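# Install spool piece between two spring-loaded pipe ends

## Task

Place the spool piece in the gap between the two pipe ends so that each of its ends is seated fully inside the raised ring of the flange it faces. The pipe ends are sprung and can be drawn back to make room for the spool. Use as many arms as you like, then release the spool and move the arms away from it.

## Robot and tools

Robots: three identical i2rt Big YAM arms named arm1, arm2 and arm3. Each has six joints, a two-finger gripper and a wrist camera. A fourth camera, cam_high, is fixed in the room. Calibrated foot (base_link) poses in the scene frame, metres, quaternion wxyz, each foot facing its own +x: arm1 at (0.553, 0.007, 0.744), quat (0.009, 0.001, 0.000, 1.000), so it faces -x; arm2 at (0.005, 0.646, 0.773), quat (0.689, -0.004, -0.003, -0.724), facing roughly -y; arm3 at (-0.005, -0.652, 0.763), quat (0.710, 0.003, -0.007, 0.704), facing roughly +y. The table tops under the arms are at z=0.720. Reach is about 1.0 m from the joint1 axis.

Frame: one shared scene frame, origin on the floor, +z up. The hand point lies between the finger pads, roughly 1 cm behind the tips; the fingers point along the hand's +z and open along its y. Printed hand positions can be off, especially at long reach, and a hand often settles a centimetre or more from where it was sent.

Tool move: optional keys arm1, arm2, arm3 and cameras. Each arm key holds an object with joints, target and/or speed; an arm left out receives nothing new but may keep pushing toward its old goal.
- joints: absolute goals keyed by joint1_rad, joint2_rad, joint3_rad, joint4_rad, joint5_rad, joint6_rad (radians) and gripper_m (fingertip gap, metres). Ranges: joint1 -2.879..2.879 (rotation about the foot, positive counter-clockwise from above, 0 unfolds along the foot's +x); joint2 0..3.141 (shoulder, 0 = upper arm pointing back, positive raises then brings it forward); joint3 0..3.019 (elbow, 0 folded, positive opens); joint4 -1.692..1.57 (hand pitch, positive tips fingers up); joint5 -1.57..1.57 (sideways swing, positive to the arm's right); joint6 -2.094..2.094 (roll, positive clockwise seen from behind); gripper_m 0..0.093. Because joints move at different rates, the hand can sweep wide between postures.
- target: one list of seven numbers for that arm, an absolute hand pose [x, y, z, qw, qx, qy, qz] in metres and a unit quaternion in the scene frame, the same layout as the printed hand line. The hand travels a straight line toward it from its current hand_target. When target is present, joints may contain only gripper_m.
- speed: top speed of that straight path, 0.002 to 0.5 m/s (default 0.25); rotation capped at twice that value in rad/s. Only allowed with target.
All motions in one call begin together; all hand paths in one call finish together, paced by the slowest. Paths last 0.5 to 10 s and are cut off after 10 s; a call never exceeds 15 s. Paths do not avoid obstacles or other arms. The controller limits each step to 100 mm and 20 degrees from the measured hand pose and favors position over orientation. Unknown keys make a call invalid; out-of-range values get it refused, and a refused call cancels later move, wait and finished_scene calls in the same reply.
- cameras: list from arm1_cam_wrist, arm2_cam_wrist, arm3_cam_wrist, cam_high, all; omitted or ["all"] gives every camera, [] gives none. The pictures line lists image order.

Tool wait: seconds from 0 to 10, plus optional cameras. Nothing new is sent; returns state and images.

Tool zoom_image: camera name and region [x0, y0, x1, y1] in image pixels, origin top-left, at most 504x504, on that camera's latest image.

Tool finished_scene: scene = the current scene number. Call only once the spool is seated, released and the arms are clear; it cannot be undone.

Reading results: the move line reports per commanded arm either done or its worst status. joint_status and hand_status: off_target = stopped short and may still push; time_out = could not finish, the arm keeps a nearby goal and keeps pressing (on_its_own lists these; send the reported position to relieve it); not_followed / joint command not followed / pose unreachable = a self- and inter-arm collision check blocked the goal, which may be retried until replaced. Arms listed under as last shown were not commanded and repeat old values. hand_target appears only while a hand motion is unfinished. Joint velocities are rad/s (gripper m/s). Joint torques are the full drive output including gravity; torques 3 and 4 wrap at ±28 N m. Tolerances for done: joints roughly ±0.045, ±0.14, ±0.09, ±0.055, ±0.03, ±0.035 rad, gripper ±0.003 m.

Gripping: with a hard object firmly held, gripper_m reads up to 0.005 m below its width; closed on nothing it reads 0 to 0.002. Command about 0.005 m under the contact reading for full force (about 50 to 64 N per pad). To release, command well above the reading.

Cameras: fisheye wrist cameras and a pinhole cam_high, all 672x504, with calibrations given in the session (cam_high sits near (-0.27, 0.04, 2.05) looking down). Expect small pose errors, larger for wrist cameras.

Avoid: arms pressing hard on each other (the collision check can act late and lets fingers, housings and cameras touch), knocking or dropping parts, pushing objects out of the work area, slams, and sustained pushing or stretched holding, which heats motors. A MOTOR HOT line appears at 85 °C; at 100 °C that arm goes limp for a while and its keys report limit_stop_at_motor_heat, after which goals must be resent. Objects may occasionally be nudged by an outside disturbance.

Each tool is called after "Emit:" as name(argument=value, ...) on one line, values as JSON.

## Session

Emit:
move()

Scene clock: 0.00 s.
Joint torques (N m): no reading
Heat: arm1: hottest joint3_rad 27 °C; arm2: hottest joint3_rad 30 °C; arm3: hottest joint3_rad 29 °C.
Joint velocities: within noise
arm1.joint_positions: joint1_rad=+0.419 joint2_rad=+0.534 joint3_rad=+1.395 joint4_rad=-1.256 joint5_rad=+0.223 joint6_rad=+0.204 gripper_m=+0.09396
arm1.joint_status: not commanded
arm1.hand: x=+0.3532 y=-0.0359 z=+1.3232 quat_wxyz=(+0.076, +0.828, +0.020, -0.555) (m; scene frame)
arm1.hand_target: x=+0.3567 y=-0.0345 z=+1.3345 quat_wxyz=(+0.080, +0.821, +0.018, -0.565) (m; scene frame)
arm1.hand_status: not commanded
arm2.joint_positions: joint1_rad=+0.351 joint2_rad=+0.452 joint3_rad=+1.418 joint4_rad=-1.270 joint5_rad=+0.094 joint6_rad=+0.375 gripper_m=+0.09396
arm2.joint_status: not commanded
arm2.hand: x=+0.0383 y=+0.4927 z=+1.3724 quat_wxyz=(-0.519, -0.606, -0.527, +0.293) (m; scene frame)
arm2.hand_target: x=+0.0371 y=+0.4967 z=+1.3808 quat_wxyz=(-0.527, -0.601, -0.522, +0.296) (m; scene frame)
arm2.hand_status: not commanded
arm3.joint_positions: joint1_rad=+0.391 joint2_rad=+0.617 joint3_rad=+1.399 joint4_rad=-1.139 joint5_rad=-0.163 joint6_rad=-0.394 gripper_m=+0.09396
arm3.joint_status: not commanded
arm3.hand: x=-0.1279 y=-0.4365 z=+1.3542 quat_wxyz=(-0.363, +0.772, -0.270, -0.446) (m; scene frame)
arm3.hand_target: x=-0.1266 y=-0.4401 z=+1.3645 quat_wxyz=(-0.370, +0.766, -0.267, -0.453) (m; scene frame)
arm3.hand_status: not commanded
pictures: arm1_cam_wrist, arm2_cam_wrist, arm3_cam_wrist, cam_high
camera_calibration:
arm1_cam_wrist: T_world_to_cam=[[-0.1223, 0.98672, -0.106894, 0.221676], [0.842264, 0.0462121, -0.537081, 0.419967], [-0.525009, -0.155718, -0.83673, 1.41197], [0, 0, 0, 1]] pos_world=[0.414686, -0.0182701, 1.43069]
arm2_cam_wrist: T_world_to_cam=[[-0.940808, -0.0907448, -0.326567, 0.531192], [0.113528, 0.82347, -0.555885, 0.358129], [0.319362, -0.560055, -0.764425, 1.43369], [0, 0, 0, 1]] pos_world=[0.00122534, 0.55624, 1.4685]
arm3_cam_wrist: T_world_to_cam=[[0.742032, 0.58926, 0.319628, -0.0807152], [0.656317, -0.54149, -0.525392, 0.564649], [-0.136517, 0.599634, -0.788544, 1.43614], [0, 0, 0, 1]] pos_world=[-0.114639, -0.507844, 1.45492]

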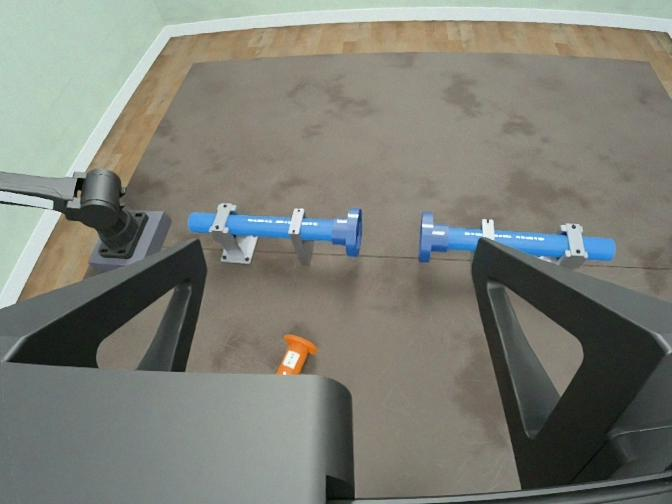

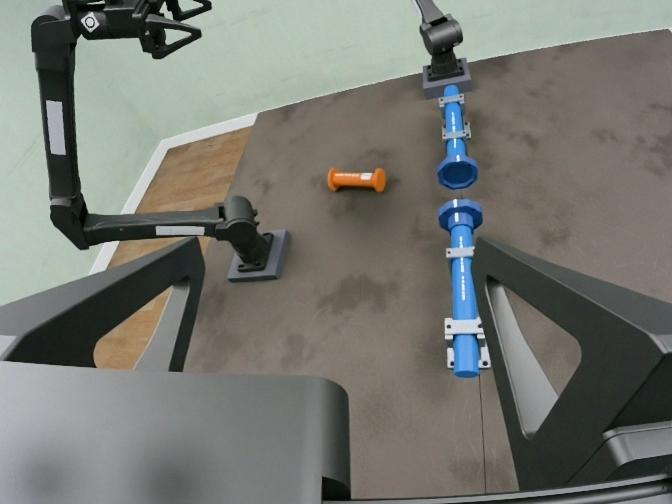

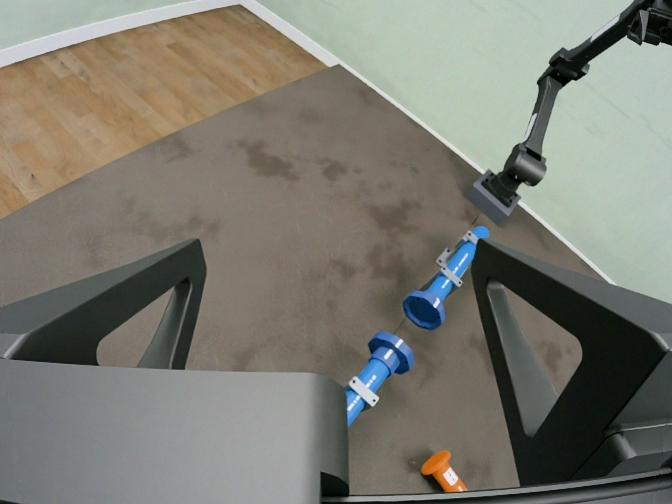

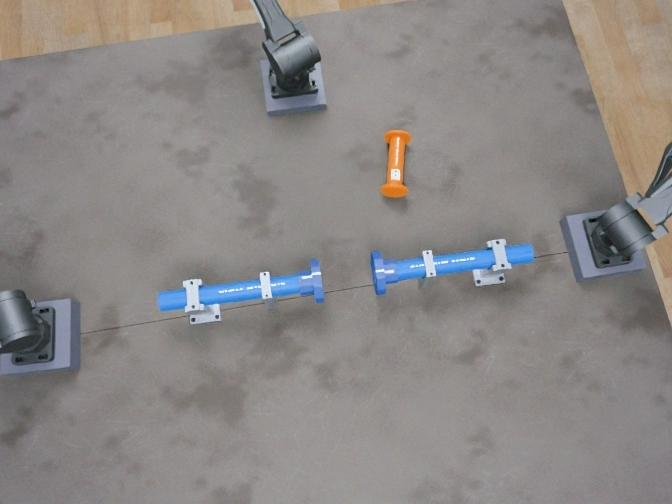

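Emit:
move(arm1={"target":[0.278,-0.207,0.86,0,0.9945,-0.1045,0]}, arm2={"target":[0.014,0.205,0.90,0,0.7278,0.6858,0]}, arm3={"target":[-0.017,-0.285,0.90,0,0.6858,-0.7278,0]})

Scene clock: 17.27 s.
Joint torques (N m): arm1=[-1.32 -7.59 8.61 1.02 -0.02 0.28] | arm2=[2.26 -10.05 12.29 0.23 0.2 -0.01] | arm3=[-1.9 -6.48 10.39 1.11 0 0.05]
move: arm1 done; arm2 off_target; arm3 off_target
arm1.joint_positions: joint1_rad=+0.689 joint2_rad=+1.335 joint3_rad=+0.907 joint4_rad=-1.171 joint5_rad=+0.001 joint6_rad=+0.856 gripper_m=+0.09396
arm1.hand: x=+0.2863 y=-0.2033 z=+0.8558 quat_wxyz=(-0.010, +0.996, -0.093, +0.008) (m; scene frame)
arm1.hand_target: x=+0.2781 y=-0.2069 z=+0.8601 quat_wxyz=(+0.000, +0.995, -0.104, +0.000) (m; scene frame)
arm1.hand_status: done (0.010 m and 2.0 deg from the pose sent, 0.499 m and 69.5 deg at the start)
arm2.joint_positions: joint1_rad=+0.056 joint2_rad=+1.556 joint3_rad=+1.142 joint4_rad=-1.197 joint5_rad=-0.006 joint6_rad=+0.089 gripper_m=+0.09396
arm2.hand: x=+0.0084 y=+0.2230 z=+0.8887 quat_wxyz=(+0.009, -0.736, -0.677, -0.011) (m; scene frame)
arm2.hand_target: x=+0.0141 y=+0.2057 z=+0.9003 quat_wxyz=(+0.000, -0.728, -0.686, +0.000) (m; scene frame)
arm2.hand_status: off_target (0.022 m and 2.2 deg from the pose sent, 0.554 m and 73.3 deg at the start)
arm3.joint_positions: joint1_rad=+0.055 joint2_rad=+1.368 joint3_rad=+0.986 joint4_rad=-1.224 joint5_rad=-0.009 joint6_rad=+0.078 gripper_m=+0.09395
arm3.hand: x=-0.0230 y=-0.2963 z=+0.8950 quat_wxyz=(+0.008, +0.696, -0.718, +0.007) (m; scene frame)
arm3.hand_target: x=-0.0170 y=-0.2854 z=+0.9000 quat_wxyz=(+0.000, +0.686, -0.728, +0.000) (m; scene frame)
arm3.hand_status: off_target (0.014 m and 2.0 deg from the pose sent, 0.492 m and 86.9 deg at the start)
pictures: arm1_cam_wrist, arm2_cam_wrist, arm3_cam_wrist, cam_high
camera_calibration:
arm1_cam_wrist: T_world_to_cam=[[0.186023, 0.982441, 0.014332, 0.13583], [0.791825, -0.158535, 0.589814, -0.758522], [0.581729, -0.0983706, -0.807412, 0.629346], [0, 0, 0, 1]]
arm2_cam_wrist: T_world_to_cam=[[-0.995959, 0.0898047, 0.0000888163, -0.00940153], [0.0709703, 0.786474, 0.613532, -0.715895], [0.0550282, 0.611059, -0.78967, 0.685912], [0, 0, 0, 1]]
arm3_cam_wrist: T_world_to_cam=[[0.999454, -0.0330316, 0.000438022, 0.0127654], [-0.0267274, -0.800772, 0.598373, -0.767858], [-0.0194144, -0.598058, -0.801218, 0.663388], [0, 0, 0, 1]]

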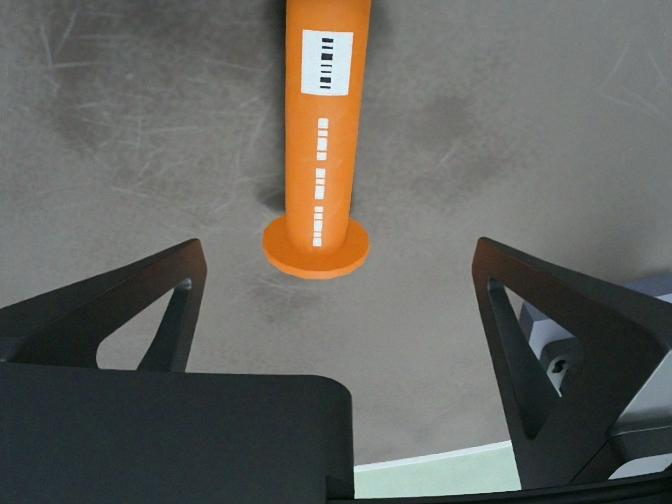

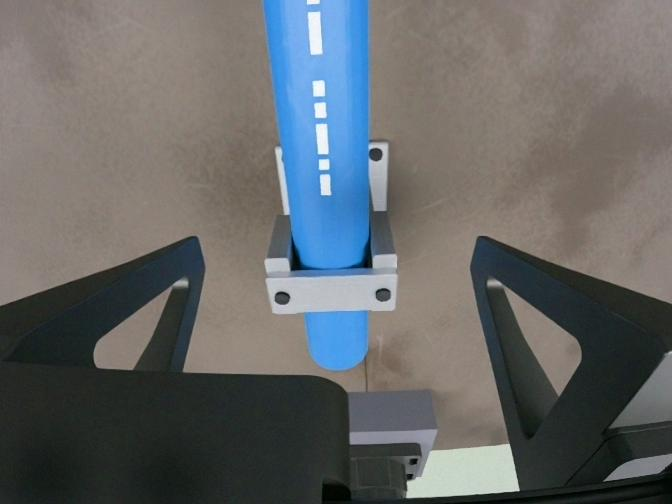

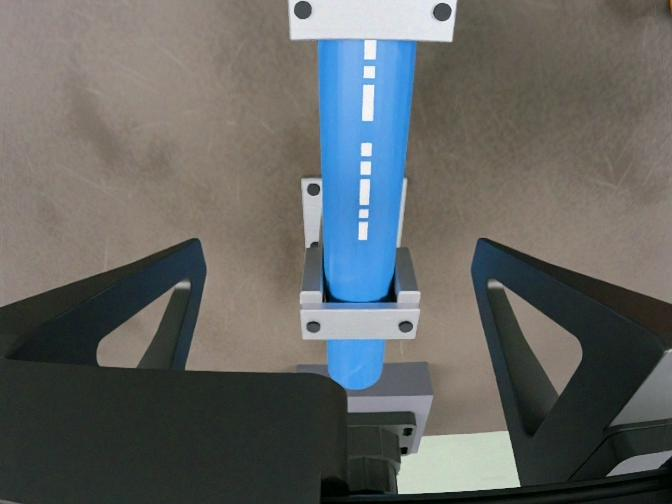

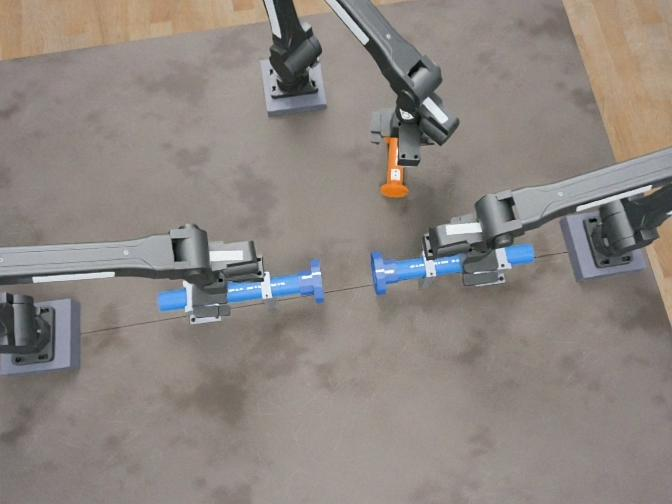

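Emit:
move(arm1={"target":[0.273,-0.214,0.80,0,0.9914,-0.1305,0]}, arm2={"target":[0.010,0.215,0.835,0,0.7193,0.6947,0]}, arm3={"target":[-0.0135,-0.289,0.835,0,0.6947,-0.7193,0]})

Scene clock: 45.17 s.
Joint torques (N m): arm1=[-0.73 -8.18 7.36 1.03 -0.01 0.27] | arm2=[1.55 -10.52 7.5 0.84 0.2 -0.01] | arm3=[-2.02 -7.36 8.06 1.2 -0.06 -0.07]
Heat: arm1: hottest joint3_rad 32 °C; arm2: hottest joint3_rad 36 °C; arm3: hottest joint3_rad 34 °C.
move: arm1 done; arm2 done; arm3 done
arm1.joint_positions: joint1_rad=+0.689 joint2_rad=+1.441 joint3_rad=+0.841 joint4_rad=-0.990 joint5_rad=+0.001 joint6_rad=+0.915 gripper_m=+0.09396
arm1.hand: x=+0.2777 y=-0.2101 z=+0.7989 quat_wxyz=(-0.007, +0.992, -0.122, +0.005) (m; scene frame)
arm1.hand_target: x=+0.2731 y=-0.2139 z=+0.8000 quat_wxyz=(+0.000, +0.991, -0.130, +0.000) (m; scene frame)
arm1.hand_status: done (0.006 m and 1.3 deg from the pose sent, 0.058 m and 4.6 deg at the start)
arm2.joint_positions: joint1_rad=+0.056 joint2_rad=+1.612 joint3_rad=+1.069 joint4_rad=-1.035 joint5_rad=-0.005 joint6_rad=+0.056 gripper_m=+0.09396
arm2.hand: x=+0.0083 y=+0.2157 z=+0.8409 quat_wxyz=(-0.003, -0.724, -0.689, +0.000) (m; scene frame)
arm2.hand_target: x=+0.0100 y=+0.2151 z=+0.8351 quat_wxyz=(+0.000, -0.719, -0.695, +0.000) (m; scene frame)
arm2.hand_status: done (0.006 m and 0.9 deg from the pose sent, 0.054 m and 3.2 deg at the start)
arm3.joint_positions: joint1_rad=+0.048 joint2_rad=+1.436 joint3_rad=+0.890 joint4_rad=-1.036 joint5_rad=-0.009 joint6_rad=+0.066 gripper_m=+0.09395
arm3.hand: x=-0.0204 y=-0.2911 z=+0.8390 quat_wxyz=(+0.000, +0.697, -0.717, -0.002) (m; scene frame)
arm3.hand_target: x=-0.0136 y=-0.2892 z=+0.8351 quat_wxyz=(+0.000, +0.695, -0.719, +0.000) (m; scene frame)
arm3.hand_status: done (0.008 m and 0.5 deg from the pose sent, 0.061 m and 1.2 deg at the start)
pictures: arm1_cam_wrist, arm2_cam_wrist, arm3_cam_wrist, cam_high
camera_calibration:
arm1_cam_wrist: T_world_to_cam=[[0.243456, 0.969879, 0.00796623, 0.131389], [0.785643, -0.202013, 0.58477, -0.722679], [0.568765, -0.136107, -0.81116, 0.586419], [0, 0, 0, 1]]
arm2_cam_wrist: T_world_to_cam=[[-0.998394, 0.0565954, -0.00261674, 0.000615326], [0.0442997, 0.808611, 0.586673, -0.662741], [0.035319, 0.585615, -0.809819, 0.675291], [0, 0, 0, 1]]
arm3_cam_wrist: T_world_to_cam=[[0.999599, -0.0282646, -0.00156166, 0.0135187], [-0.0221556, -0.815501, 0.578332, -0.717466], [-0.0176199, -0.578066, -0.8158, 0.639787], [0, 0, 0, 1]]

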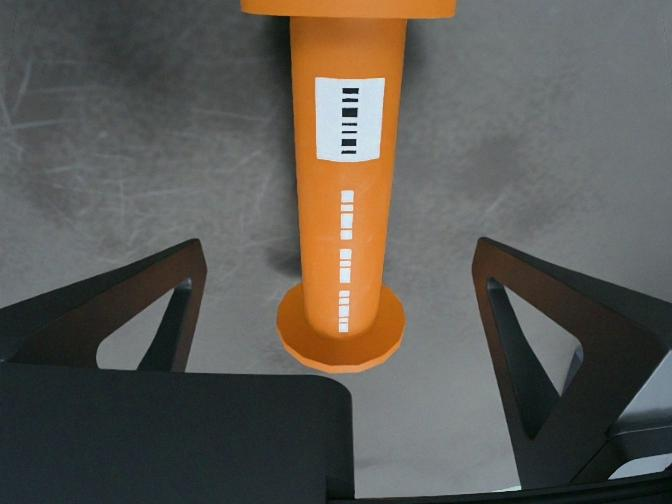

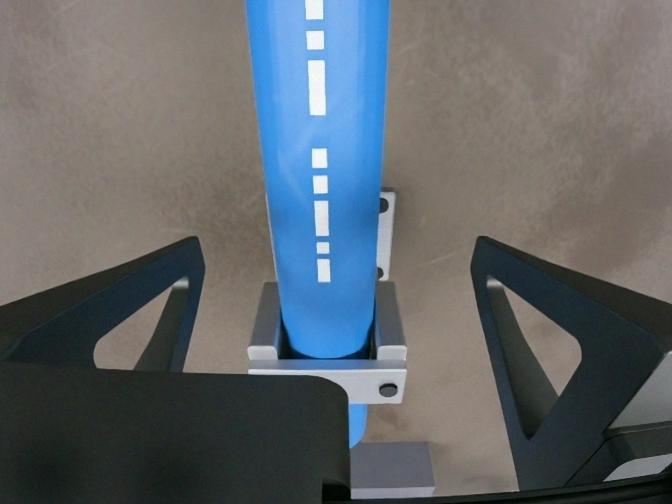

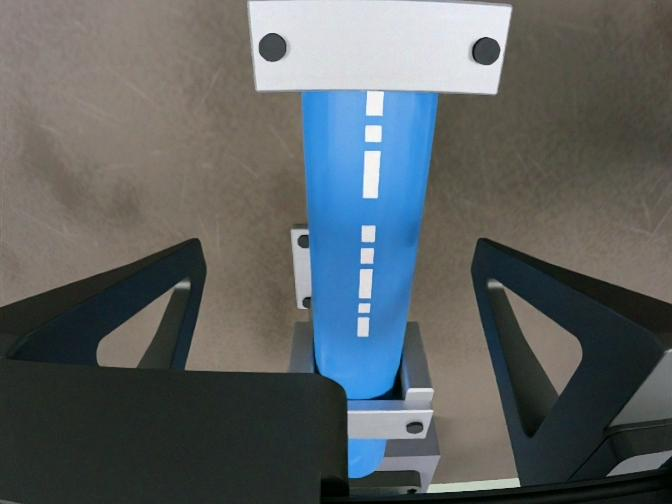

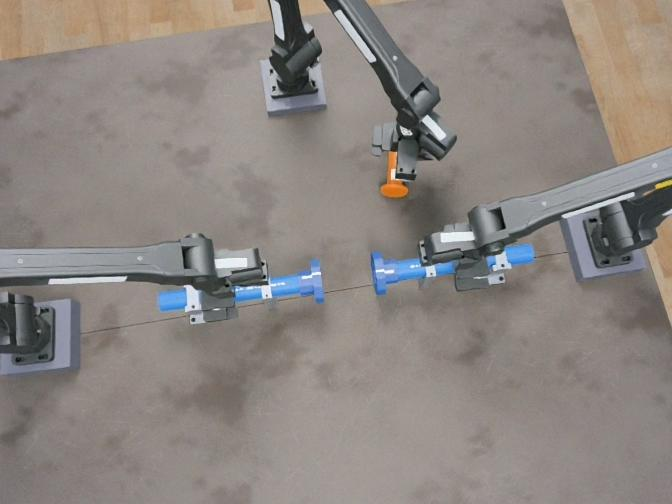

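Emit:
move(arm1={"target":[0.273,-0.214,0.749,0,0.9914,-0.1305,0]}, arm2={"target":[0.0165,0.215,0.798,0,0.7193,0.6947,0]}, arm3={"target":[-0.006,-0.289,0.798,0,0.6947,-0.7193,0]})

Scene clock: 56.97 s.
Joint torques (N m): arm1=[-0.73 -8.59 6.45 1.03 -0.01 0.28] | arm2=[2.2 -10.52 6.94 0.81 0.18 0.13] | arm3=[-2.32 -7.06 7.45 1.01 -0.01 -0.13]
move: arm1 done; arm2 done; arm3 done
arm1.joint_positions: joint1_rad=+0.689 joint2_rad=+1.538 joint3_rad=+0.783 joint4_rad=-0.832 joint5_rad=+0.001 joint6_rad=+0.916 gripper_m=+0.09396
arm1.hand: x=+0.2772 y=-0.2105 z=+0.7490 quat_wxyz=(-0.006, +0.992, -0.123, +0.004) (m; scene frame)
arm1.hand_target: x=+0.2731 y=-0.2140 z=+0.7490 quat_wxyz=(+0.000, +0.991, -0.130, +0.000) (m; scene frame)
arm1.hand_status: done (0.005 m and 1.2 deg from the pose sent, 0.050 m and 1.3 deg at the start)
arm2.joint_positions: joint1_rad=+0.063 joint2_rad=+1.666 joint3_rad=+1.028 joint4_rad=-0.935 joint5_rad=-0.005 joint6_rad=+0.055 gripper_m=+0.09396
arm2.hand: x=+0.0111 y=+0.2143 z=+0.8054 quat_wxyz=(-0.004, -0.722, -0.692, +0.002) (m; scene frame)
arm2.hand_target: x=+0.0164 y=+0.2152 z=+0.7982 quat_wxyz=(+0.000, -0.719, -0.695, +0.000) (m; scene frame)
arm2.hand_status: done (0.009 m and 0.7 deg from the pose sent, 0.044 m and 0.9 deg at the start)
arm3.joint_positions: joint1_rad=+0.028 joint2_rad=+1.495 joint3_rad=+0.843 joint4_rad=-0.924 joint5_rad=-0.009 joint6_rad=+0.047 gripper_m=+0.09395
arm3.hand: x=-0.0127 y=-0.2893 z=+0.8036 quat_wxyz=(-0.002, +0.697, -0.717, -0.004) (m; scene frame)
arm3.hand_target: x=-0.0061 y=-0.2892 z=+0.7981 quat_wxyz=(+0.000, +0.695, -0.719, +0.000) (m; scene frame)
arm3.hand_status: done (0.009 m and 0.6 deg from the pose sent, 0.044 m and 0.5 deg at the start)
pictures: arm1_cam_wrist, arm2_cam_wrist, arm3_cam_wrist, cam_high
camera_calibration:
arm1_cam_wrist: T_world_to_cam=[[0.244208, 0.969705, 0.00585378, 0.133615], [0.786717, -0.201647, 0.583451, -0.692384], [0.566955, -0.137878, -0.812128, 0.547082], [0, 0, 0, 1]]
arm2_cam_wrist: T_world_to_cam=[[-0.998778, 0.0493387, -0.00280366, 0.00504993], [0.0384432, 0.811361, 0.58328, -0.638713], [0.0310531, 0.58246, -0.812266, 0.64997], [0, 0, 0, 1]]
arm3_cam_wrist: T_world_to_cam=[[0.999578, -0.0289879, -0.0016289, 0.00562935], [-0.0227927, -0.818232, 0.574436, -0.693045], [-0.0179845, -0.574157, -0.818548, 0.61539], [0, 0, 0, 1]]

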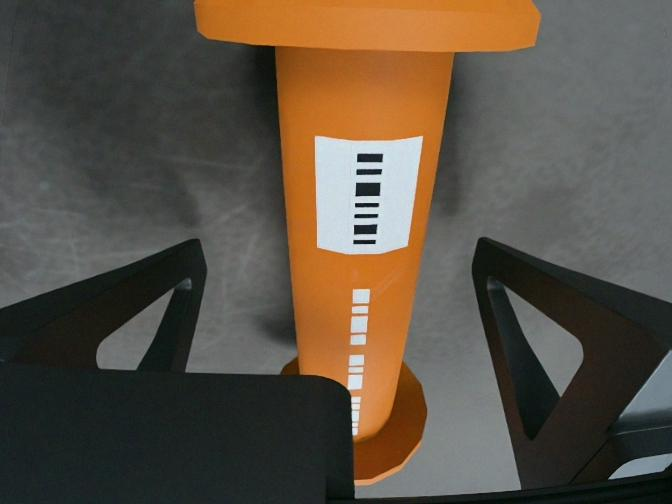

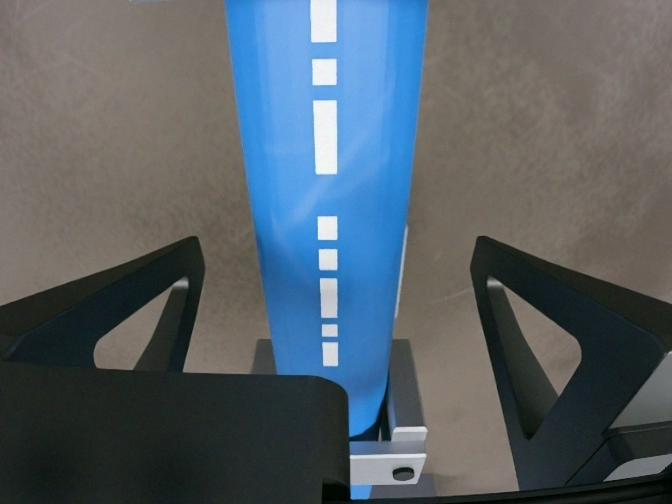

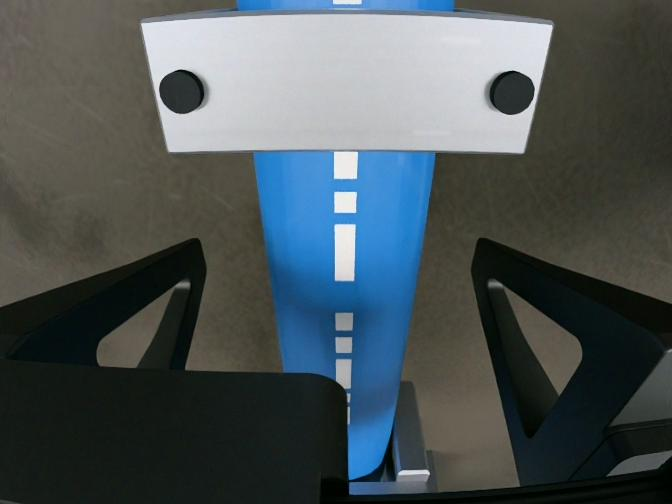

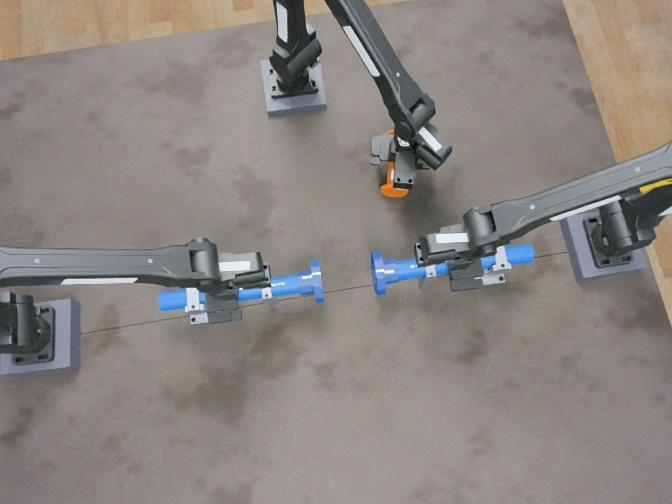

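Emit:
move(arm1={"target":[0.2745,-0.207,0.749,0,0.9914,-0.1305,0]}, arm2={"joints":{"gripper_m":0.02}}, arm3={"joints":{"gripper_m":0.02}}, cameras=[])

Emit:
move(arm1={"joints":{"gripper_m":0.015}}, cameras=["arm1_cam_wrist"])

Emit:
move(arm1={"target":[0.29,-0.19,0.93,0,0.9914,-0.1305,0]}, cameras=[])

Emit:
move(arm1={"target":[0.28,-0.04,1.0,-0.006,0.7157,0.6984,0.006]}, arm2={"target":[0.0175,0.302,0.800,0,0.7193,0.6947,0],"speed":0.1}, arm3={"target":[-0.009,-0.376,0.800,0,0.6947,-0.7193,0],"speed":0.1}, cameras=["cam_high"])

Scene clock: 70.87 s.
Joint torques (N m): arm1=[-1.26 -9.35 6.02 1.02 0 0.13] | arm2=[2.02 -10.58 6.95 0.77 0.25 0.11] | arm3=[-1.55 -7.12 7.24 0.98 -0.07 -0.04]
move: arm1 done; arm2 off_target; arm3 off_target
arm1.joint_positions: joint1_rad=+0.682 joint2_rad=+1.538 joint3_rad=+0.772 joint4_rad=-0.830 joint5_rad=+0.001 joint6_rad=+0.916 gripper_m=+0.09396
arm1.hand: x=+0.2795 y=-0.2059 z=+0.7462 quat_wxyz=(-0.008, +0.992, -0.126, +0.007) (m; scene frame)
arm1.hand_target: x=+0.2745 y=-0.2070 z=+0.7490 quat_wxyz=(+0.000, +0.991, -0.131, +0.000) (m; scene frame)
arm1.hand_status: done (0.006 m and 1.4 deg from the pose sent, 0.004 m and 1.2 deg at the start)
arm2.joint_positions: joint1_rad=+0.065 joint2_rad=+1.666 joint3_rad=+1.028 joint4_rad=-0.934 joint5_rad=-0.006 joint6_rad=+0.058 gripper_m=+0.03989
arm2.joint_status: gripper_m off_target (ended at +0.03991, target +0.02000)
arm2.hand: x=+0.0122 y=+0.2140 z=+0.8054 quat_wxyz=(-0.005, -0.722, -0.692, +0.002) (m; scene frame)
arm3.joint_positions: joint1_rad=+0.027 joint2_rad=+1.495 joint3_rad=+0.843 joint4_rad=-0.924 joint5_rad=-0.007 joint6_rad=+0.044 gripper_m=+0.03798
arm3.joint_status: gripper_m off_target (ended at +0.03799, target +0.02000)
arm3.hand: x=-0.0122 y=-0.2892 z=+0.8036 quat_wxyz=(-0.003, +0.698, -0.716, -0.003) (m; scene frame)
pictures: none

Scene clock: 71.53 s.
Joint torques (N m): arm1=[-1.26 -9.35 6.02 1.01 0.05 0.13] | arm2=[1.96 -10.64 6.93 0.77 0.24 0.11] | arm3=[-1.85 -7.65 7.45 1.11 -0.07 -0.07]
move: arm1 off_target
arm1.joint_positions: joint1_rad=+0.682 joint2_rad=+1.538 joint3_rad=+0.772 joint4_rad=-0.829 joint5_rad=-0.001 joint6_rad=+0.916 gripper_m=+0.03540
arm1.joint_status: gripper_m off_target (ended at +0.03542, target +0.01500)
arm1.hand: x=+0.2795 y=-0.2063 z=+0.7462 quat_wxyz=(-0.008, +0.992, -0.126, +0.007) (m; scene frame)
arm2, arm3: as last shown
pictures: arm1_cam_wrist
camera_calibration:
arm1_cam_wrist: T_world_to_cam=[[0.250472, 0.968068, 0.0103637, 0.123555], [0.781668, -0.208537, 0.587799, -0.694952], [0.57119, -0.139126, -0.808941, 0.540244], [0, 0, 0, 1]]

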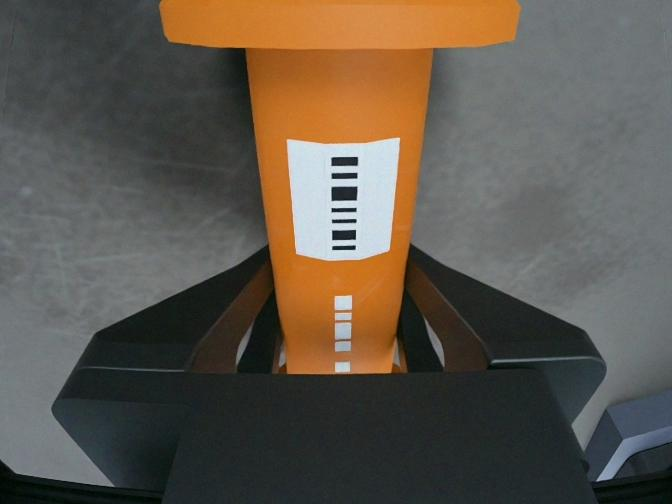

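Scene clock: 73.10 s.
Joint torques (N m): arm1=[-1.32 -7.06 12.38 -0.09 0.07 -0.01] | arm2=[2.08 -10.58 6.95 0.77 0.25 0.11] | arm3=[-1.79 -7.53 7.36 1.07 -0.11 -0.02]
move: arm1 off_target
arm1.joint_positions: joint1_rad=+0.671 joint2_rad=+1.226 joint3_rad=+0.952 joint4_rad=-1.352 joint5_rad=-0.001 joint6_rad=+0.916 gripper_m=+0.03540
arm1.hand: x=+0.3051 y=-0.1817 z=+0.9065 quat_wxyz=(-0.019, +0.991, -0.132, +0.018) (m; scene frame)
arm1.hand_target: x=+0.2909 y=-0.1894 z=+0.9298 quat_wxyz=(+0.000, +0.991, -0.131, +0.000) (m; scene frame)
arm1.hand_status: off_target (0.029 m and 3.0 deg from the pose sent, 0.185 m and 1.3 deg at the start)
arm2, arm3: as last shown
pictures: none

Scene clock: 77.80 s.
Joint torques (N m): arm1=[-1.26 -5.89 13.09 -0.18 -0.16 -0.08] | arm2=[2.2 -13.98 0.8 -2.62 0.27 0.12] | arm3=[-0.97 -9.99 2.48 -1.91 -0.04 -0.02]
move: arm1 off_target; arm2 off_target; arm3 off_target
arm1.joint_positions: joint1_rad=+0.211 joint2_rad=+1.076 joint3_rad=+1.012 joint4_rad=-1.580 joint5_rad=+0.020 joint6_rad=-1.346 gripper_m=+0.03540
arm1.hand: x=+0.2926 y=-0.0393 z=+0.9716 quat_wxyz=(+0.011, +0.718, +0.695, +0.035) (m; scene frame)
arm1.hand_target: x=+0.2814 y=-0.0398 z=+0.9994 quat_wxyz=(-0.006, +0.716, +0.698, +0.006) (m; scene frame)
arm1.hand_status: off_target (0.031 m and 3.9 deg from the pose sent, 0.172 m and 103.7 deg at the start)
arm2.joint_positions: joint1_rad=+0.070 joint2_rad=+1.545 joint3_rad=+0.867 joint4_rad=-0.786 joint5_rad=-0.006 joint6_rad=+0.063 gripper_m=+0.03989
arm2.hand: x=+0.0138 y=+0.2424 z=+0.8043 quat_wxyz=(-0.045, -0.721, -0.691, +0.038) (m; scene frame)
arm2.hand_target: x=+0.0165 y=+0.2968 z=+0.7975 quat_wxyz=(+0.000, -0.719, -0.695, +0.000) (m; scene frame)
arm2.hand_status: off_target (0.060 m and 6.8 deg from the pose sent, 0.088 m and 0.8 deg at the start)
arm3.joint_positions: joint1_rad=+0.027 joint2_rad=+1.350 joint3_rad=+0.687 joint4_rad=-0.828 joint5_rad=-0.008 joint6_rad=+0.045 gripper_m=+0.03797
arm3.hand: x=-0.0117 y=-0.3263 z=+0.8025 quat_wxyz=(-0.032, +0.697, -0.715, -0.035) (m; scene frame)
arm3.hand_target: x=-0.0094 y=-0.3715 z=+0.7968 quat_wxyz=(+0.000, +0.695, -0.719, +0.000) (m; scene frame)
arm3.hand_status: off_target (0.050 m and 5.4 deg from the pose sent, 0.087 m and 0.7 deg at the start)
pictures: cam_high

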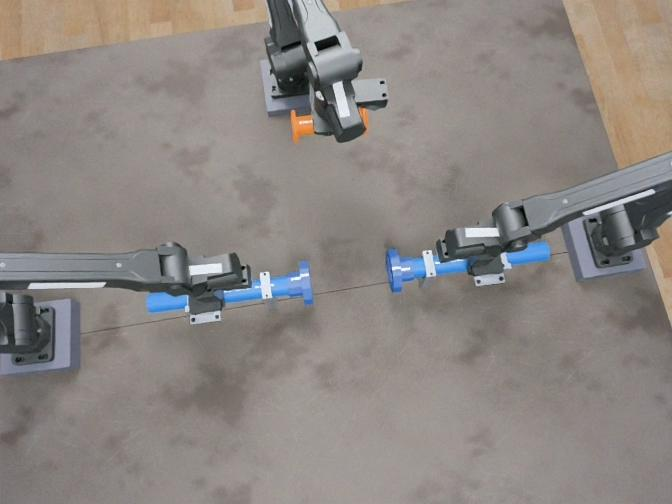

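Emit:
move(arm1={"target":[-0.014,-0.031,0.96,-0.006,0.7102,0.704,0.006]}, cameras=[])

Emit:
move(arm1={"target":[-0.0068,-0.031,0.8345,-0.006,0.7102,0.704,0.006],"speed":0.12}, cameras=["cam_high","arm1_cam_wrist"])

Emit:
zoom_image(camera="cam_high", region=[290, 220, 410, 320])

Scene clock: 92.60 s.
Joint torques (N m): arm1=[-1.08 -16.44 12.92 -0.21 -0.15 -0.09] | arm2=[2.14 -14.1 0.8 -2.61 0.26 0.12] | arm3=[-1.73 -9.64 2.43 -1.83 -0.06 0.02]
move: arm1 off_target
arm1.joint_positions: joint1_rad=+0.098 joint2_rad=+1.846 joint3_rad=+1.726 joint4_rad=-1.513 joint5_rad=+0.020 joint6_rad=-1.473 gripper_m=+0.03540
arm1.hand: x=+0.0011 y=-0.0324 z=+0.9314 quat_wxyz=(+0.012, +0.713, +0.700, +0.029) (m; scene frame)
arm1.hand_target: x=-0.0124 y=-0.0309 z=+0.9601 quat_wxyz=(-0.007, +0.710, +0.704, +0.006) (m; scene frame)
arm1.hand_status: off_target (0.032 m and 3.4 deg from the pose sent, 0.307 m and 4.1 deg at the start)
arm2, arm3: as last shown
pictures: none

Scene clock: 94.40 s.
Joint torques (N m): arm1=[-1.03 -16.67 8.61 0.84 -0.16 -0.08] | arm2=[2.14 -14.1 0.79 -2.63 0.26 0.12] | arm3=[-1.14 -10.64 2.44 -1.83 -0.04 0.05]
move: arm1 off_target
arm1.joint_positions: joint1_rad=+0.098 joint2_rad=+1.900 joint3_rad=+1.515 joint4_rad=-1.225 joint5_rad=+0.020 joint6_rad=-1.473 gripper_m=+0.03540
arm1.hand: x=+0.0019 y=-0.0324 z=+0.8235 quat_wxyz=(+0.004, +0.713, +0.700, +0.021) (m; scene frame)
arm1.hand_target: x=-0.0065 y=-0.0310 z=+0.8345 quat_wxyz=(-0.006, +0.710, +0.704, +0.006) (m; scene frame)
arm1.hand_status: off_target (0.014 m and 2.1 deg from the pose sent, 0.097 m and 3.4 deg at the start)
arm2, arm3: as last shown
pictures: arm1_cam_wrist, cam_high
camera_calibration:
arm1_cam_wrist: T_world_to_cam=[[-0.99893, 0.0197623, -0.0418048, 0.038584], [-0.00908961, 0.802512, 0.596567, -0.460094], [0.0453384, 0.596309, -0.801474, 0.804167], [0, 0, 0, 1]]

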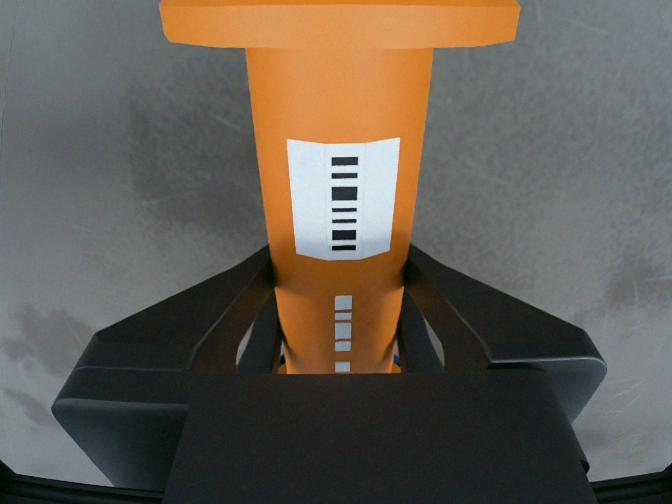

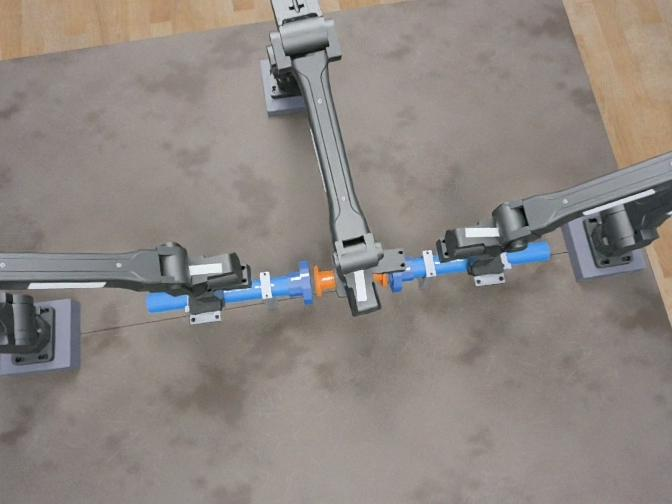

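Scaled by 4.200 from the camera's 672x504 image, which has a finer 960x720 frame.

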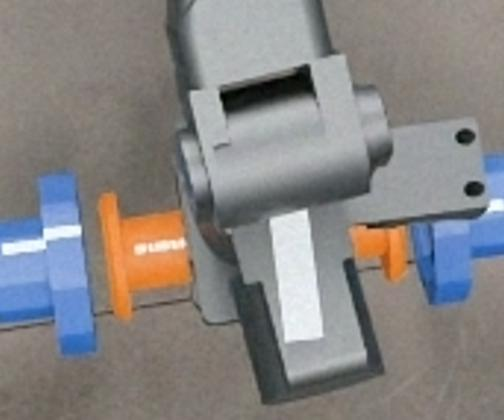

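Emit:
move(arm1={"target":[-0.012,-0.031,0.885,0.001,0.7102,0.704,-0.001],"speed":0.12}, cameras=[])

Emit:
move(arm1={"target":[-0.0065,-0.031,0.8325,0.001,0.7102,0.704,-0.001],"speed":0.08}, cameras=["cam_high"])

Emit:
zoom_image(camera="cam_high", region=[290, 220, 410, 320])

Scene clock: 102.30 s.
Joint torques (N m): arm1=[-1.38 -17.67 12.12 -0.21 -0.18 -0.08] | arm2=[2.2 -14.1 0.8 -2.63 0.26 0.12] | arm3=[-0.15 -9.99 2.28 -1.85 -0.02 0.09]
move: arm1 off_target
arm1.joint_positions: joint1_rad=+0.095 joint2_rad=+1.886 joint3_rad=+1.563 joint4_rad=-1.323 joint5_rad=+0.001 joint6_rad=-1.479 gripper_m=+0.03540
arm1.hand: x=+0.0072 y=-0.0336 z=+0.8493 quat_wxyz=(+0.023, +0.712, +0.701, +0.028) (m; scene frame)
arm1.hand_target: x=-0.0102 y=-0.0309 z=+0.8853 quat_wxyz=(+0.000, +0.710, +0.704, -0.001) (m; scene frame)
arm1.hand_status: off_target (0.041 m and 4.2 deg from the pose sent, 0.063 m and 2.6 deg at the start)
arm2, arm3: as last shown
pictures: none

Scene clock: 103.57 s.
Joint torques (N m): arm1=[-1.26 -16.21 8.53 0.87 -0.17 -0.07] | arm2=[2.14 -14.04 0.79 -2.62 0.26 0.12] | arm3=[-1.61 -9.35 2.39 -2.03 -0.05 -0.02]
move: arm1 off_target
arm1.joint_positions: joint1_rad=+0.095 joint2_rad=+1.896 joint3_rad=+1.511 joint4_rad=-1.219 joint5_rad=+0.001 joint6_rad=-1.479 gripper_m=+0.03540
arm1.hand: x=+0.0015 y=-0.0341 z=+0.8246 quat_wxyz=(+0.009, +0.713, +0.701, +0.011) (m; scene frame)
arm1.hand_target: x=-0.0063 y=-0.0310 z=+0.8325 quat_wxyz=(+0.001, +0.710, +0.704, -0.001) (m; scene frame)
arm1.hand_status: off_target (0.012 m and 1.8 deg from the pose sent, 0.022 m and 4.2 deg at the start)
arm2, arm3: as last shown
pictures: cam_high

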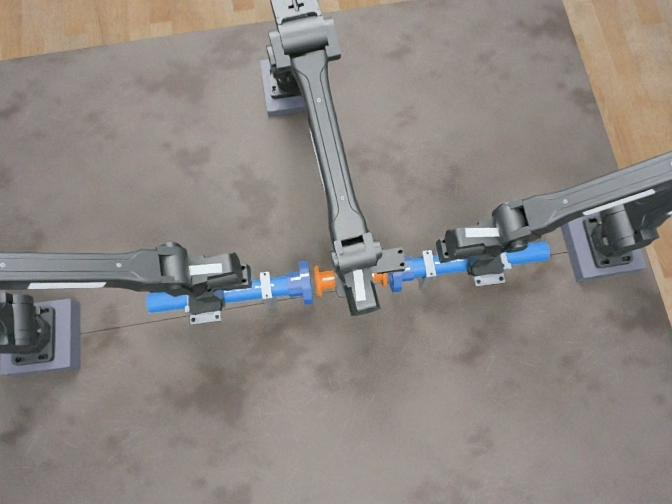

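Scaled by 4.200 from the camera's 672x504 image, which has a finer 960x720 frame.

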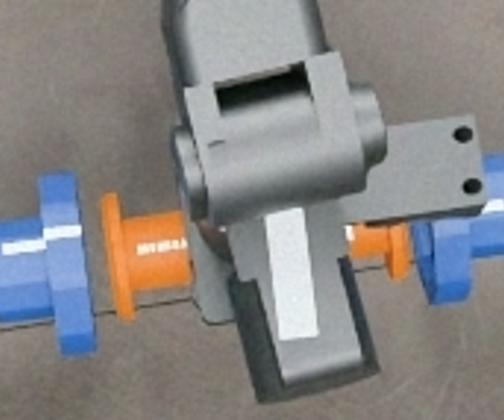

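Emit:
move(arm1={"target":[-0.009,-0.031,0.873,0.001,0.7102,0.704,-0.001],"speed":0.12}, cameras=[])

Emit:
move(arm1={"target":[-0.006,-0.031,0.8305,0.001,0.7102,0.704,-0.001],"speed":0.12}, cameras=["cam_high"])

Emit:
zoom_image(camera="cam_high", region=[290, 220, 410, 320])

Scene clock: 109.17 s.
Joint torques (N m): arm1=[-1.26 -18.14 12.04 -0.31 -0.15 -0.08] | arm2=[2.14 -14.04 0.79 -2.62 0.27 0.12] | arm3=[-0.79 -10.17 2.4 -1.89 -0.01 0.04]
move: arm1 off_target
arm1.joint_positions: joint1_rad=+0.095 joint2_rad=+1.892 joint3_rad=+1.530 joint4_rad=-1.290 joint5_rad=+0.001 joint6_rad=-1.479 gripper_m=+0.03540
arm1.hand: x=+0.0118 y=-0.0333 z=+0.8341 quat_wxyz=(+0.025, +0.712, +0.701, +0.030) (m; scene frame)
arm1.hand_target: x=-0.0070 y=-0.0309 z=+0.8732 quat_wxyz=(+0.000, +0.710, +0.704, -0.001) (m; scene frame)
arm1.hand_status: off_target (0.044 m and 4.6 deg from the pose sent, 0.050 m and 1.8 deg at the start)
arm2, arm3: as last shown
pictures: none

Scene clock: 110.27 s.
Joint torques (N m): arm1=[-1.26 -15.97 8.47 0.9 -0.17 -0.08] | arm2=[2.2 -14.1 0.8 -2.63 0.26 0.12] | arm3=[-0.32 -10.29 2.47 -2.04 -0.02 0.07]
move: arm1 off_target
arm1.joint_positions: joint1_rad=+0.095 joint2_rad=+1.894 joint3_rad=+1.507 joint4_rad=-1.214 joint5_rad=+0.001 joint6_rad=-1.479 gripper_m=+0.03540
arm1.hand: x=+0.0018 y=-0.0341 z=+0.8239 quat_wxyz=(+0.009, +0.713, +0.701, +0.011) (m; scene frame)
arm1.hand_target: x=-0.0058 y=-0.0310 z=+0.8306 quat_wxyz=(+0.001, +0.710, +0.704, -0.001) (m; scene frame)
arm1.hand_status: off_target (0.011 m and 1.6 deg from the pose sent, 0.018 m and 4.6 deg at the start)
arm2, arm3: as last shown
pictures: cam_high

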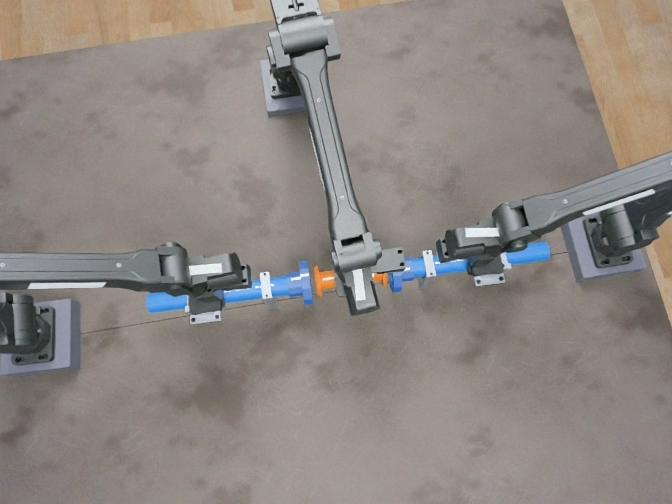

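Scaled by 4.200 from the camera's 672x504 image, which has a finer 960x720 frame.

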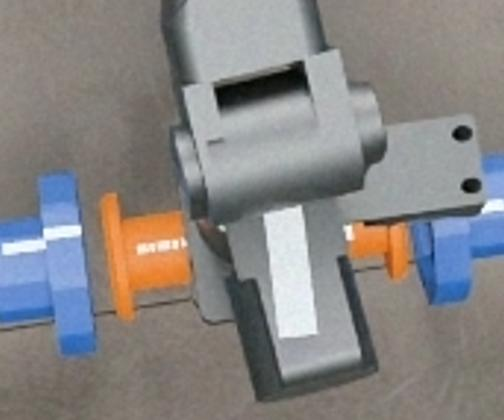

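Emit:
move(arm2={"target":[0.0170,0.258,0.798,0,0.7193,0.6947,0],"speed":0.04}, cameras=["cam_high"])

Emit:
zoom_image(camera="cam_high", region=[290, 220, 410, 320])

Scene clock: 115.20 s.
Joint torques (N m): arm1=[-1.26 -15.97 8.47 0.87 -0.18 -0.07] | arm2=[1.96 -9.64 6.68 -2.11 0.15 0.1] | arm3=[-2.2 -9.76 2.41 -1.88 -0.11 -0.05]
move: arm2 off_target
arm1, arm3: as last shown
arm1.joint_positions: joint1_rad=+0.095 joint2_rad=+1.894 joint3_rad=+1.507 joint4_rad=-1.213 joint5_rad=+0.001 joint6_rad=-1.479 gripper_m=+0.03540
arm1.hand: x=+0.0017 y=-0.0341 z=+0.8239 quat_wxyz=(+0.008, +0.713, +0.701, +0.010) (m; scene frame)
arm2.joint_positions: joint1_rad=+0.070 joint2_rad=+1.576 joint3_rad=+0.908 joint4_rad=-0.821 joint5_rad=-0.004 joint6_rad=+0.063 gripper_m=+0.03989
arm2.hand: x=+0.0136 y=+0.2346 z=+0.8047 quat_wxyz=(-0.035, -0.721, -0.691, +0.030) (m; scene frame)
arm2.hand_target: x=+0.0166 y=+0.2573 z=+0.7987 quat_wxyz=(-0.001, -0.719, -0.695, +0.001) (m; scene frame)
arm2.hand_status: off_target (0.025 m and 5.3 deg from the pose sent, 0.017 m and 6.8 deg at the start)
pictures: cam_high

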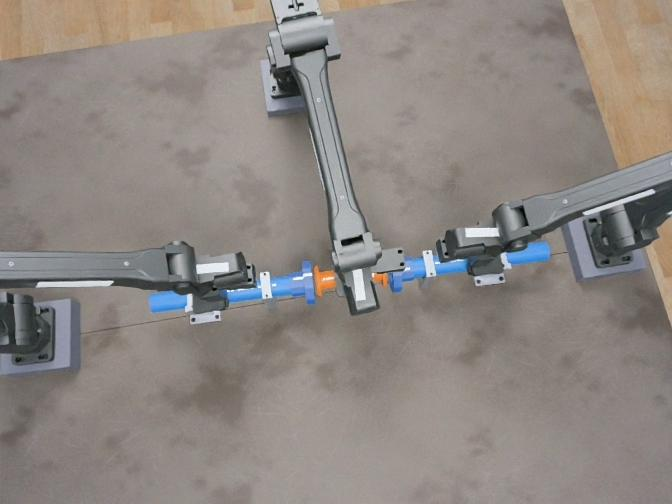

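Scaled by 4.200 from the camera's 672x504 image, which has a finer 960x720 frame.

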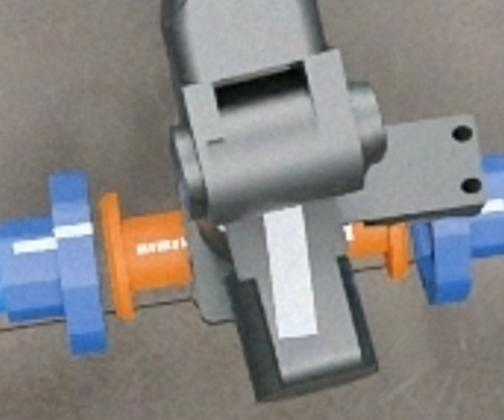

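Emit:
move(arm2={"target":[0.0170,0.238,0.798,0,0.7193,0.6947,0],"speed":0.04}, cameras=["cam_high","arm1_cam_wrist"])

Emit:
zoom_image(camera="cam_high", region=[290, 220, 410, 320])

Scene clock: 120.33 s.
Joint torques (N m): arm1=[-1.26 -16.03 8.49 0.87 -0.17 -0.07] | arm2=[1.85 -9.23 8.01 -1.31 0.14 0.09] | arm3=[-0.85 -9.29 2.15 -1.88 -0.06 -0.04]
move: arm2 off_target
arm1: as last shown
arm2.joint_positions: joint1_rad=+0.070 joint2_rad=+1.607 joint3_rad=+0.948 joint4_rad=-0.856 joint5_rad=-0.004 joint6_rad=+0.063 gripper_m=+0.03989
arm2.hand: x=+0.0137 y=+0.2271 z=+0.8047 quat_wxyz=(-0.025, -0.722, -0.691, +0.022) (m; scene frame)
arm2.hand_target: x=+0.0168 y=+0.2380 z=+0.7985 quat_wxyz=(+0.000, -0.719, -0.695, +0.001) (m; scene frame)
arm2.hand_status: off_target (0.013 m and 3.8 deg from the pose sent, 0.008 m and 5.3 deg at the start)
arm3.joint_positions: joint1_rad=+0.027 joint2_rad=+1.350 joint3_rad=+0.687 joint4_rad=-0.828 joint5_rad=-0.008 joint6_rad=+0.045 gripper_m=+0.03797
arm3.hand: x=-0.0117 y=-0.3263 z=+0.8025 quat_wxyz=(-0.032, +0.697, -0.715, -0.035) (m; scene frame)
pictures: arm1_cam_wrist, cam_high
camera_calibration:
arm1_cam_wrist: T_world_to_cam=[[-0.999308, 0.0169645, -0.0331165, 0.0311734], [-0.00539825, 0.8145, 0.580138, -0.44509], [0.0368151, 0.579915, -0.813844, 0.8152], [0, 0, 0, 1]]

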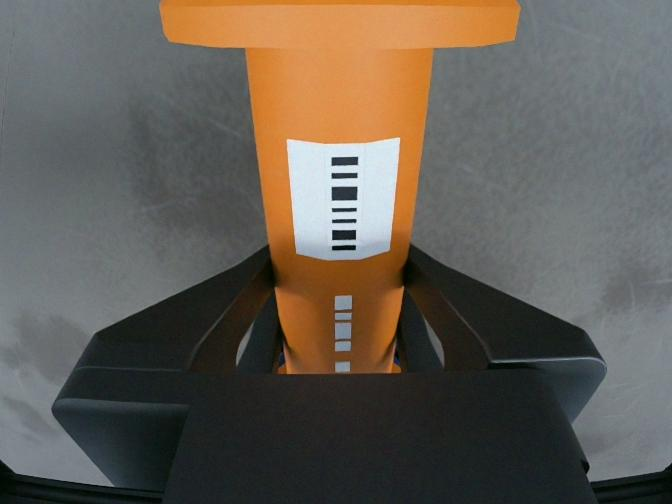

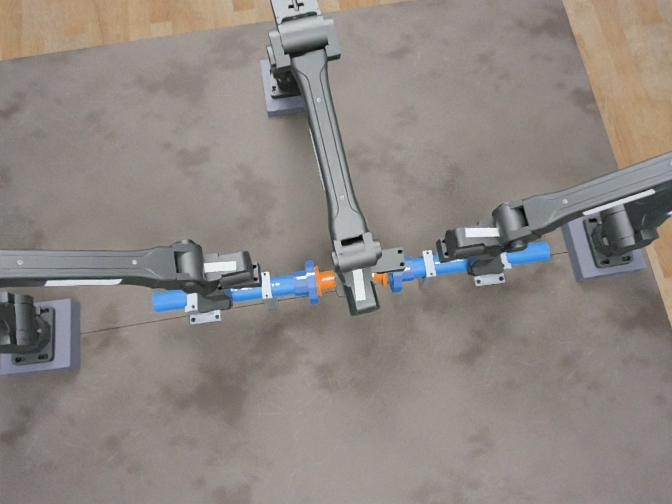

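Scaled by 4.200 from the camera's 672x504 image, which has a finer 960x720 frame.

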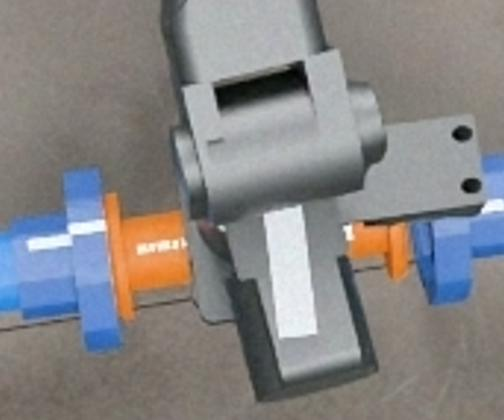

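Emit:
move(arm3={"target":[-0.0065,-0.33,0.798,0,0.6947,-0.7193,0],"speed":0.05}, arm2={"target":[0.0170,0.230,0.798,0,0.7193,0.6947,0],"speed":0.04}, cameras=["cam_high","arm1_cam_wrist"])

Emit:
zoom_image(camera="cam_high", region=[290, 220, 410, 320])

Scene clock: 128.70 s.
Joint torques (N m): arm1=[-1.2 -16.26 8.46 0.85 -0.14 -0.07] | arm2=[1.79 -8.88 8.61 -0.87 0.14 0.08] | arm3=[-1.85 -5.83 6.93 -1.25 -0.04 -0.05]
move: arm2 off_target; arm3 off_target
arm1: as last shown
arm1.joint_positions: joint1_rad=+0.093 joint2_rad=+1.897 joint3_rad=+1.507 joint4_rad=-1.213 joint5_rad=+0.000 joint6_rad=-1.479 gripper_m=+0.03540
arm1.hand: x=+0.0018 y=-0.0336 z=+0.8223 quat_wxyz=(+0.010, +0.713, +0.701, +0.011) (m; scene frame)
arm2.joint_positions: joint1_rad=+0.070 joint2_rad=+1.619 joint3_rad=+0.964 joint4_rad=-0.873 joint5_rad=-0.004 joint6_rad=+0.063 gripper_m=+0.03989
arm2.hand: x=+0.0138 y=+0.2250 z=+0.8046 quat_wxyz=(-0.020, -0.722, -0.692, +0.017) (m; scene frame)
arm2.hand_target: x=+0.0168 y=+0.2302 z=+0.7982 quat_wxyz=(+0.000, -0.719, -0.695, +0.000) (m; scene frame)
arm2.hand_status: off_target (0.009 m and 3.1 deg from the pose sent, 0.008 m and 3.8 deg at the start)
arm3.joint_positions: joint1_rad=+0.027 joint2_rad=+1.402 joint3_rad=+0.741 joint4_rad=-0.847 joint5_rad=-0.008 joint6_rad=+0.045 gripper_m=+0.03797
arm3.hand: x=-0.0120 y=-0.3104 z=+0.8030 quat_wxyz=(-0.026, +0.697, -0.716, -0.028) (m; scene frame)
arm3.hand_target: x=-0.0070 y=-0.3295 z=+0.7983 quat_wxyz=(+0.000, +0.695, -0.719, -0.001) (m; scene frame)
arm3.hand_status: off_target (0.021 m and 4.4 deg from the pose sent, 0.008 m and 5.4 deg at the start)
pictures: arm1_cam_wrist, cam_high
camera_calibration:
arm1_cam_wrist: T_world_to_cam=[[-0.999178, 0.0181076, -0.0362601, 0.0338612], [-0.00625496, 0.815037, 0.579375, -0.443865], [0.0400444, 0.579126, -0.814254, 0.813921], [0, 0, 0, 1]]

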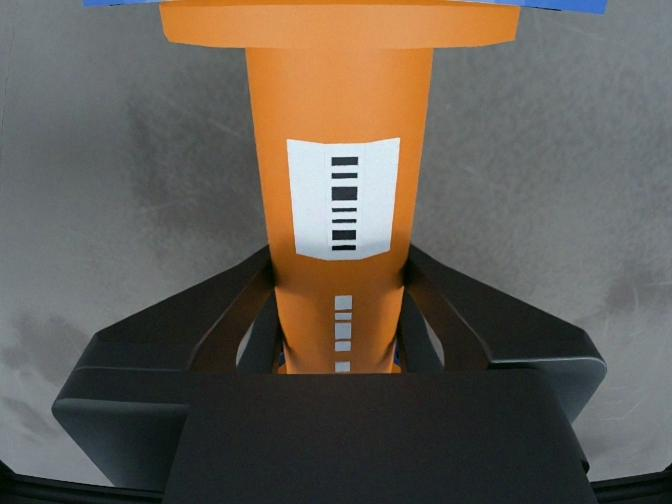

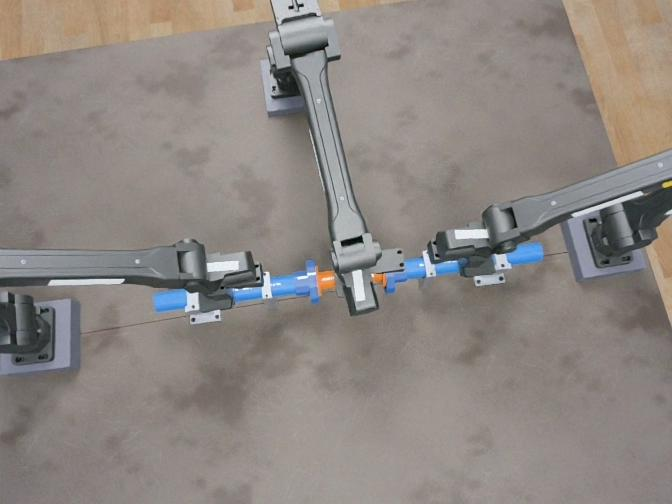

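Scaled by 4.200 from the camera's 672x504 image, which has a finer 960x720 frame.

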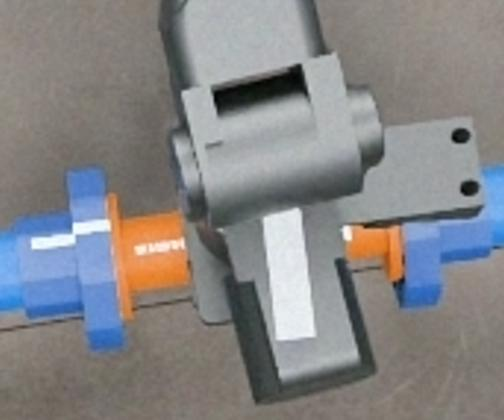

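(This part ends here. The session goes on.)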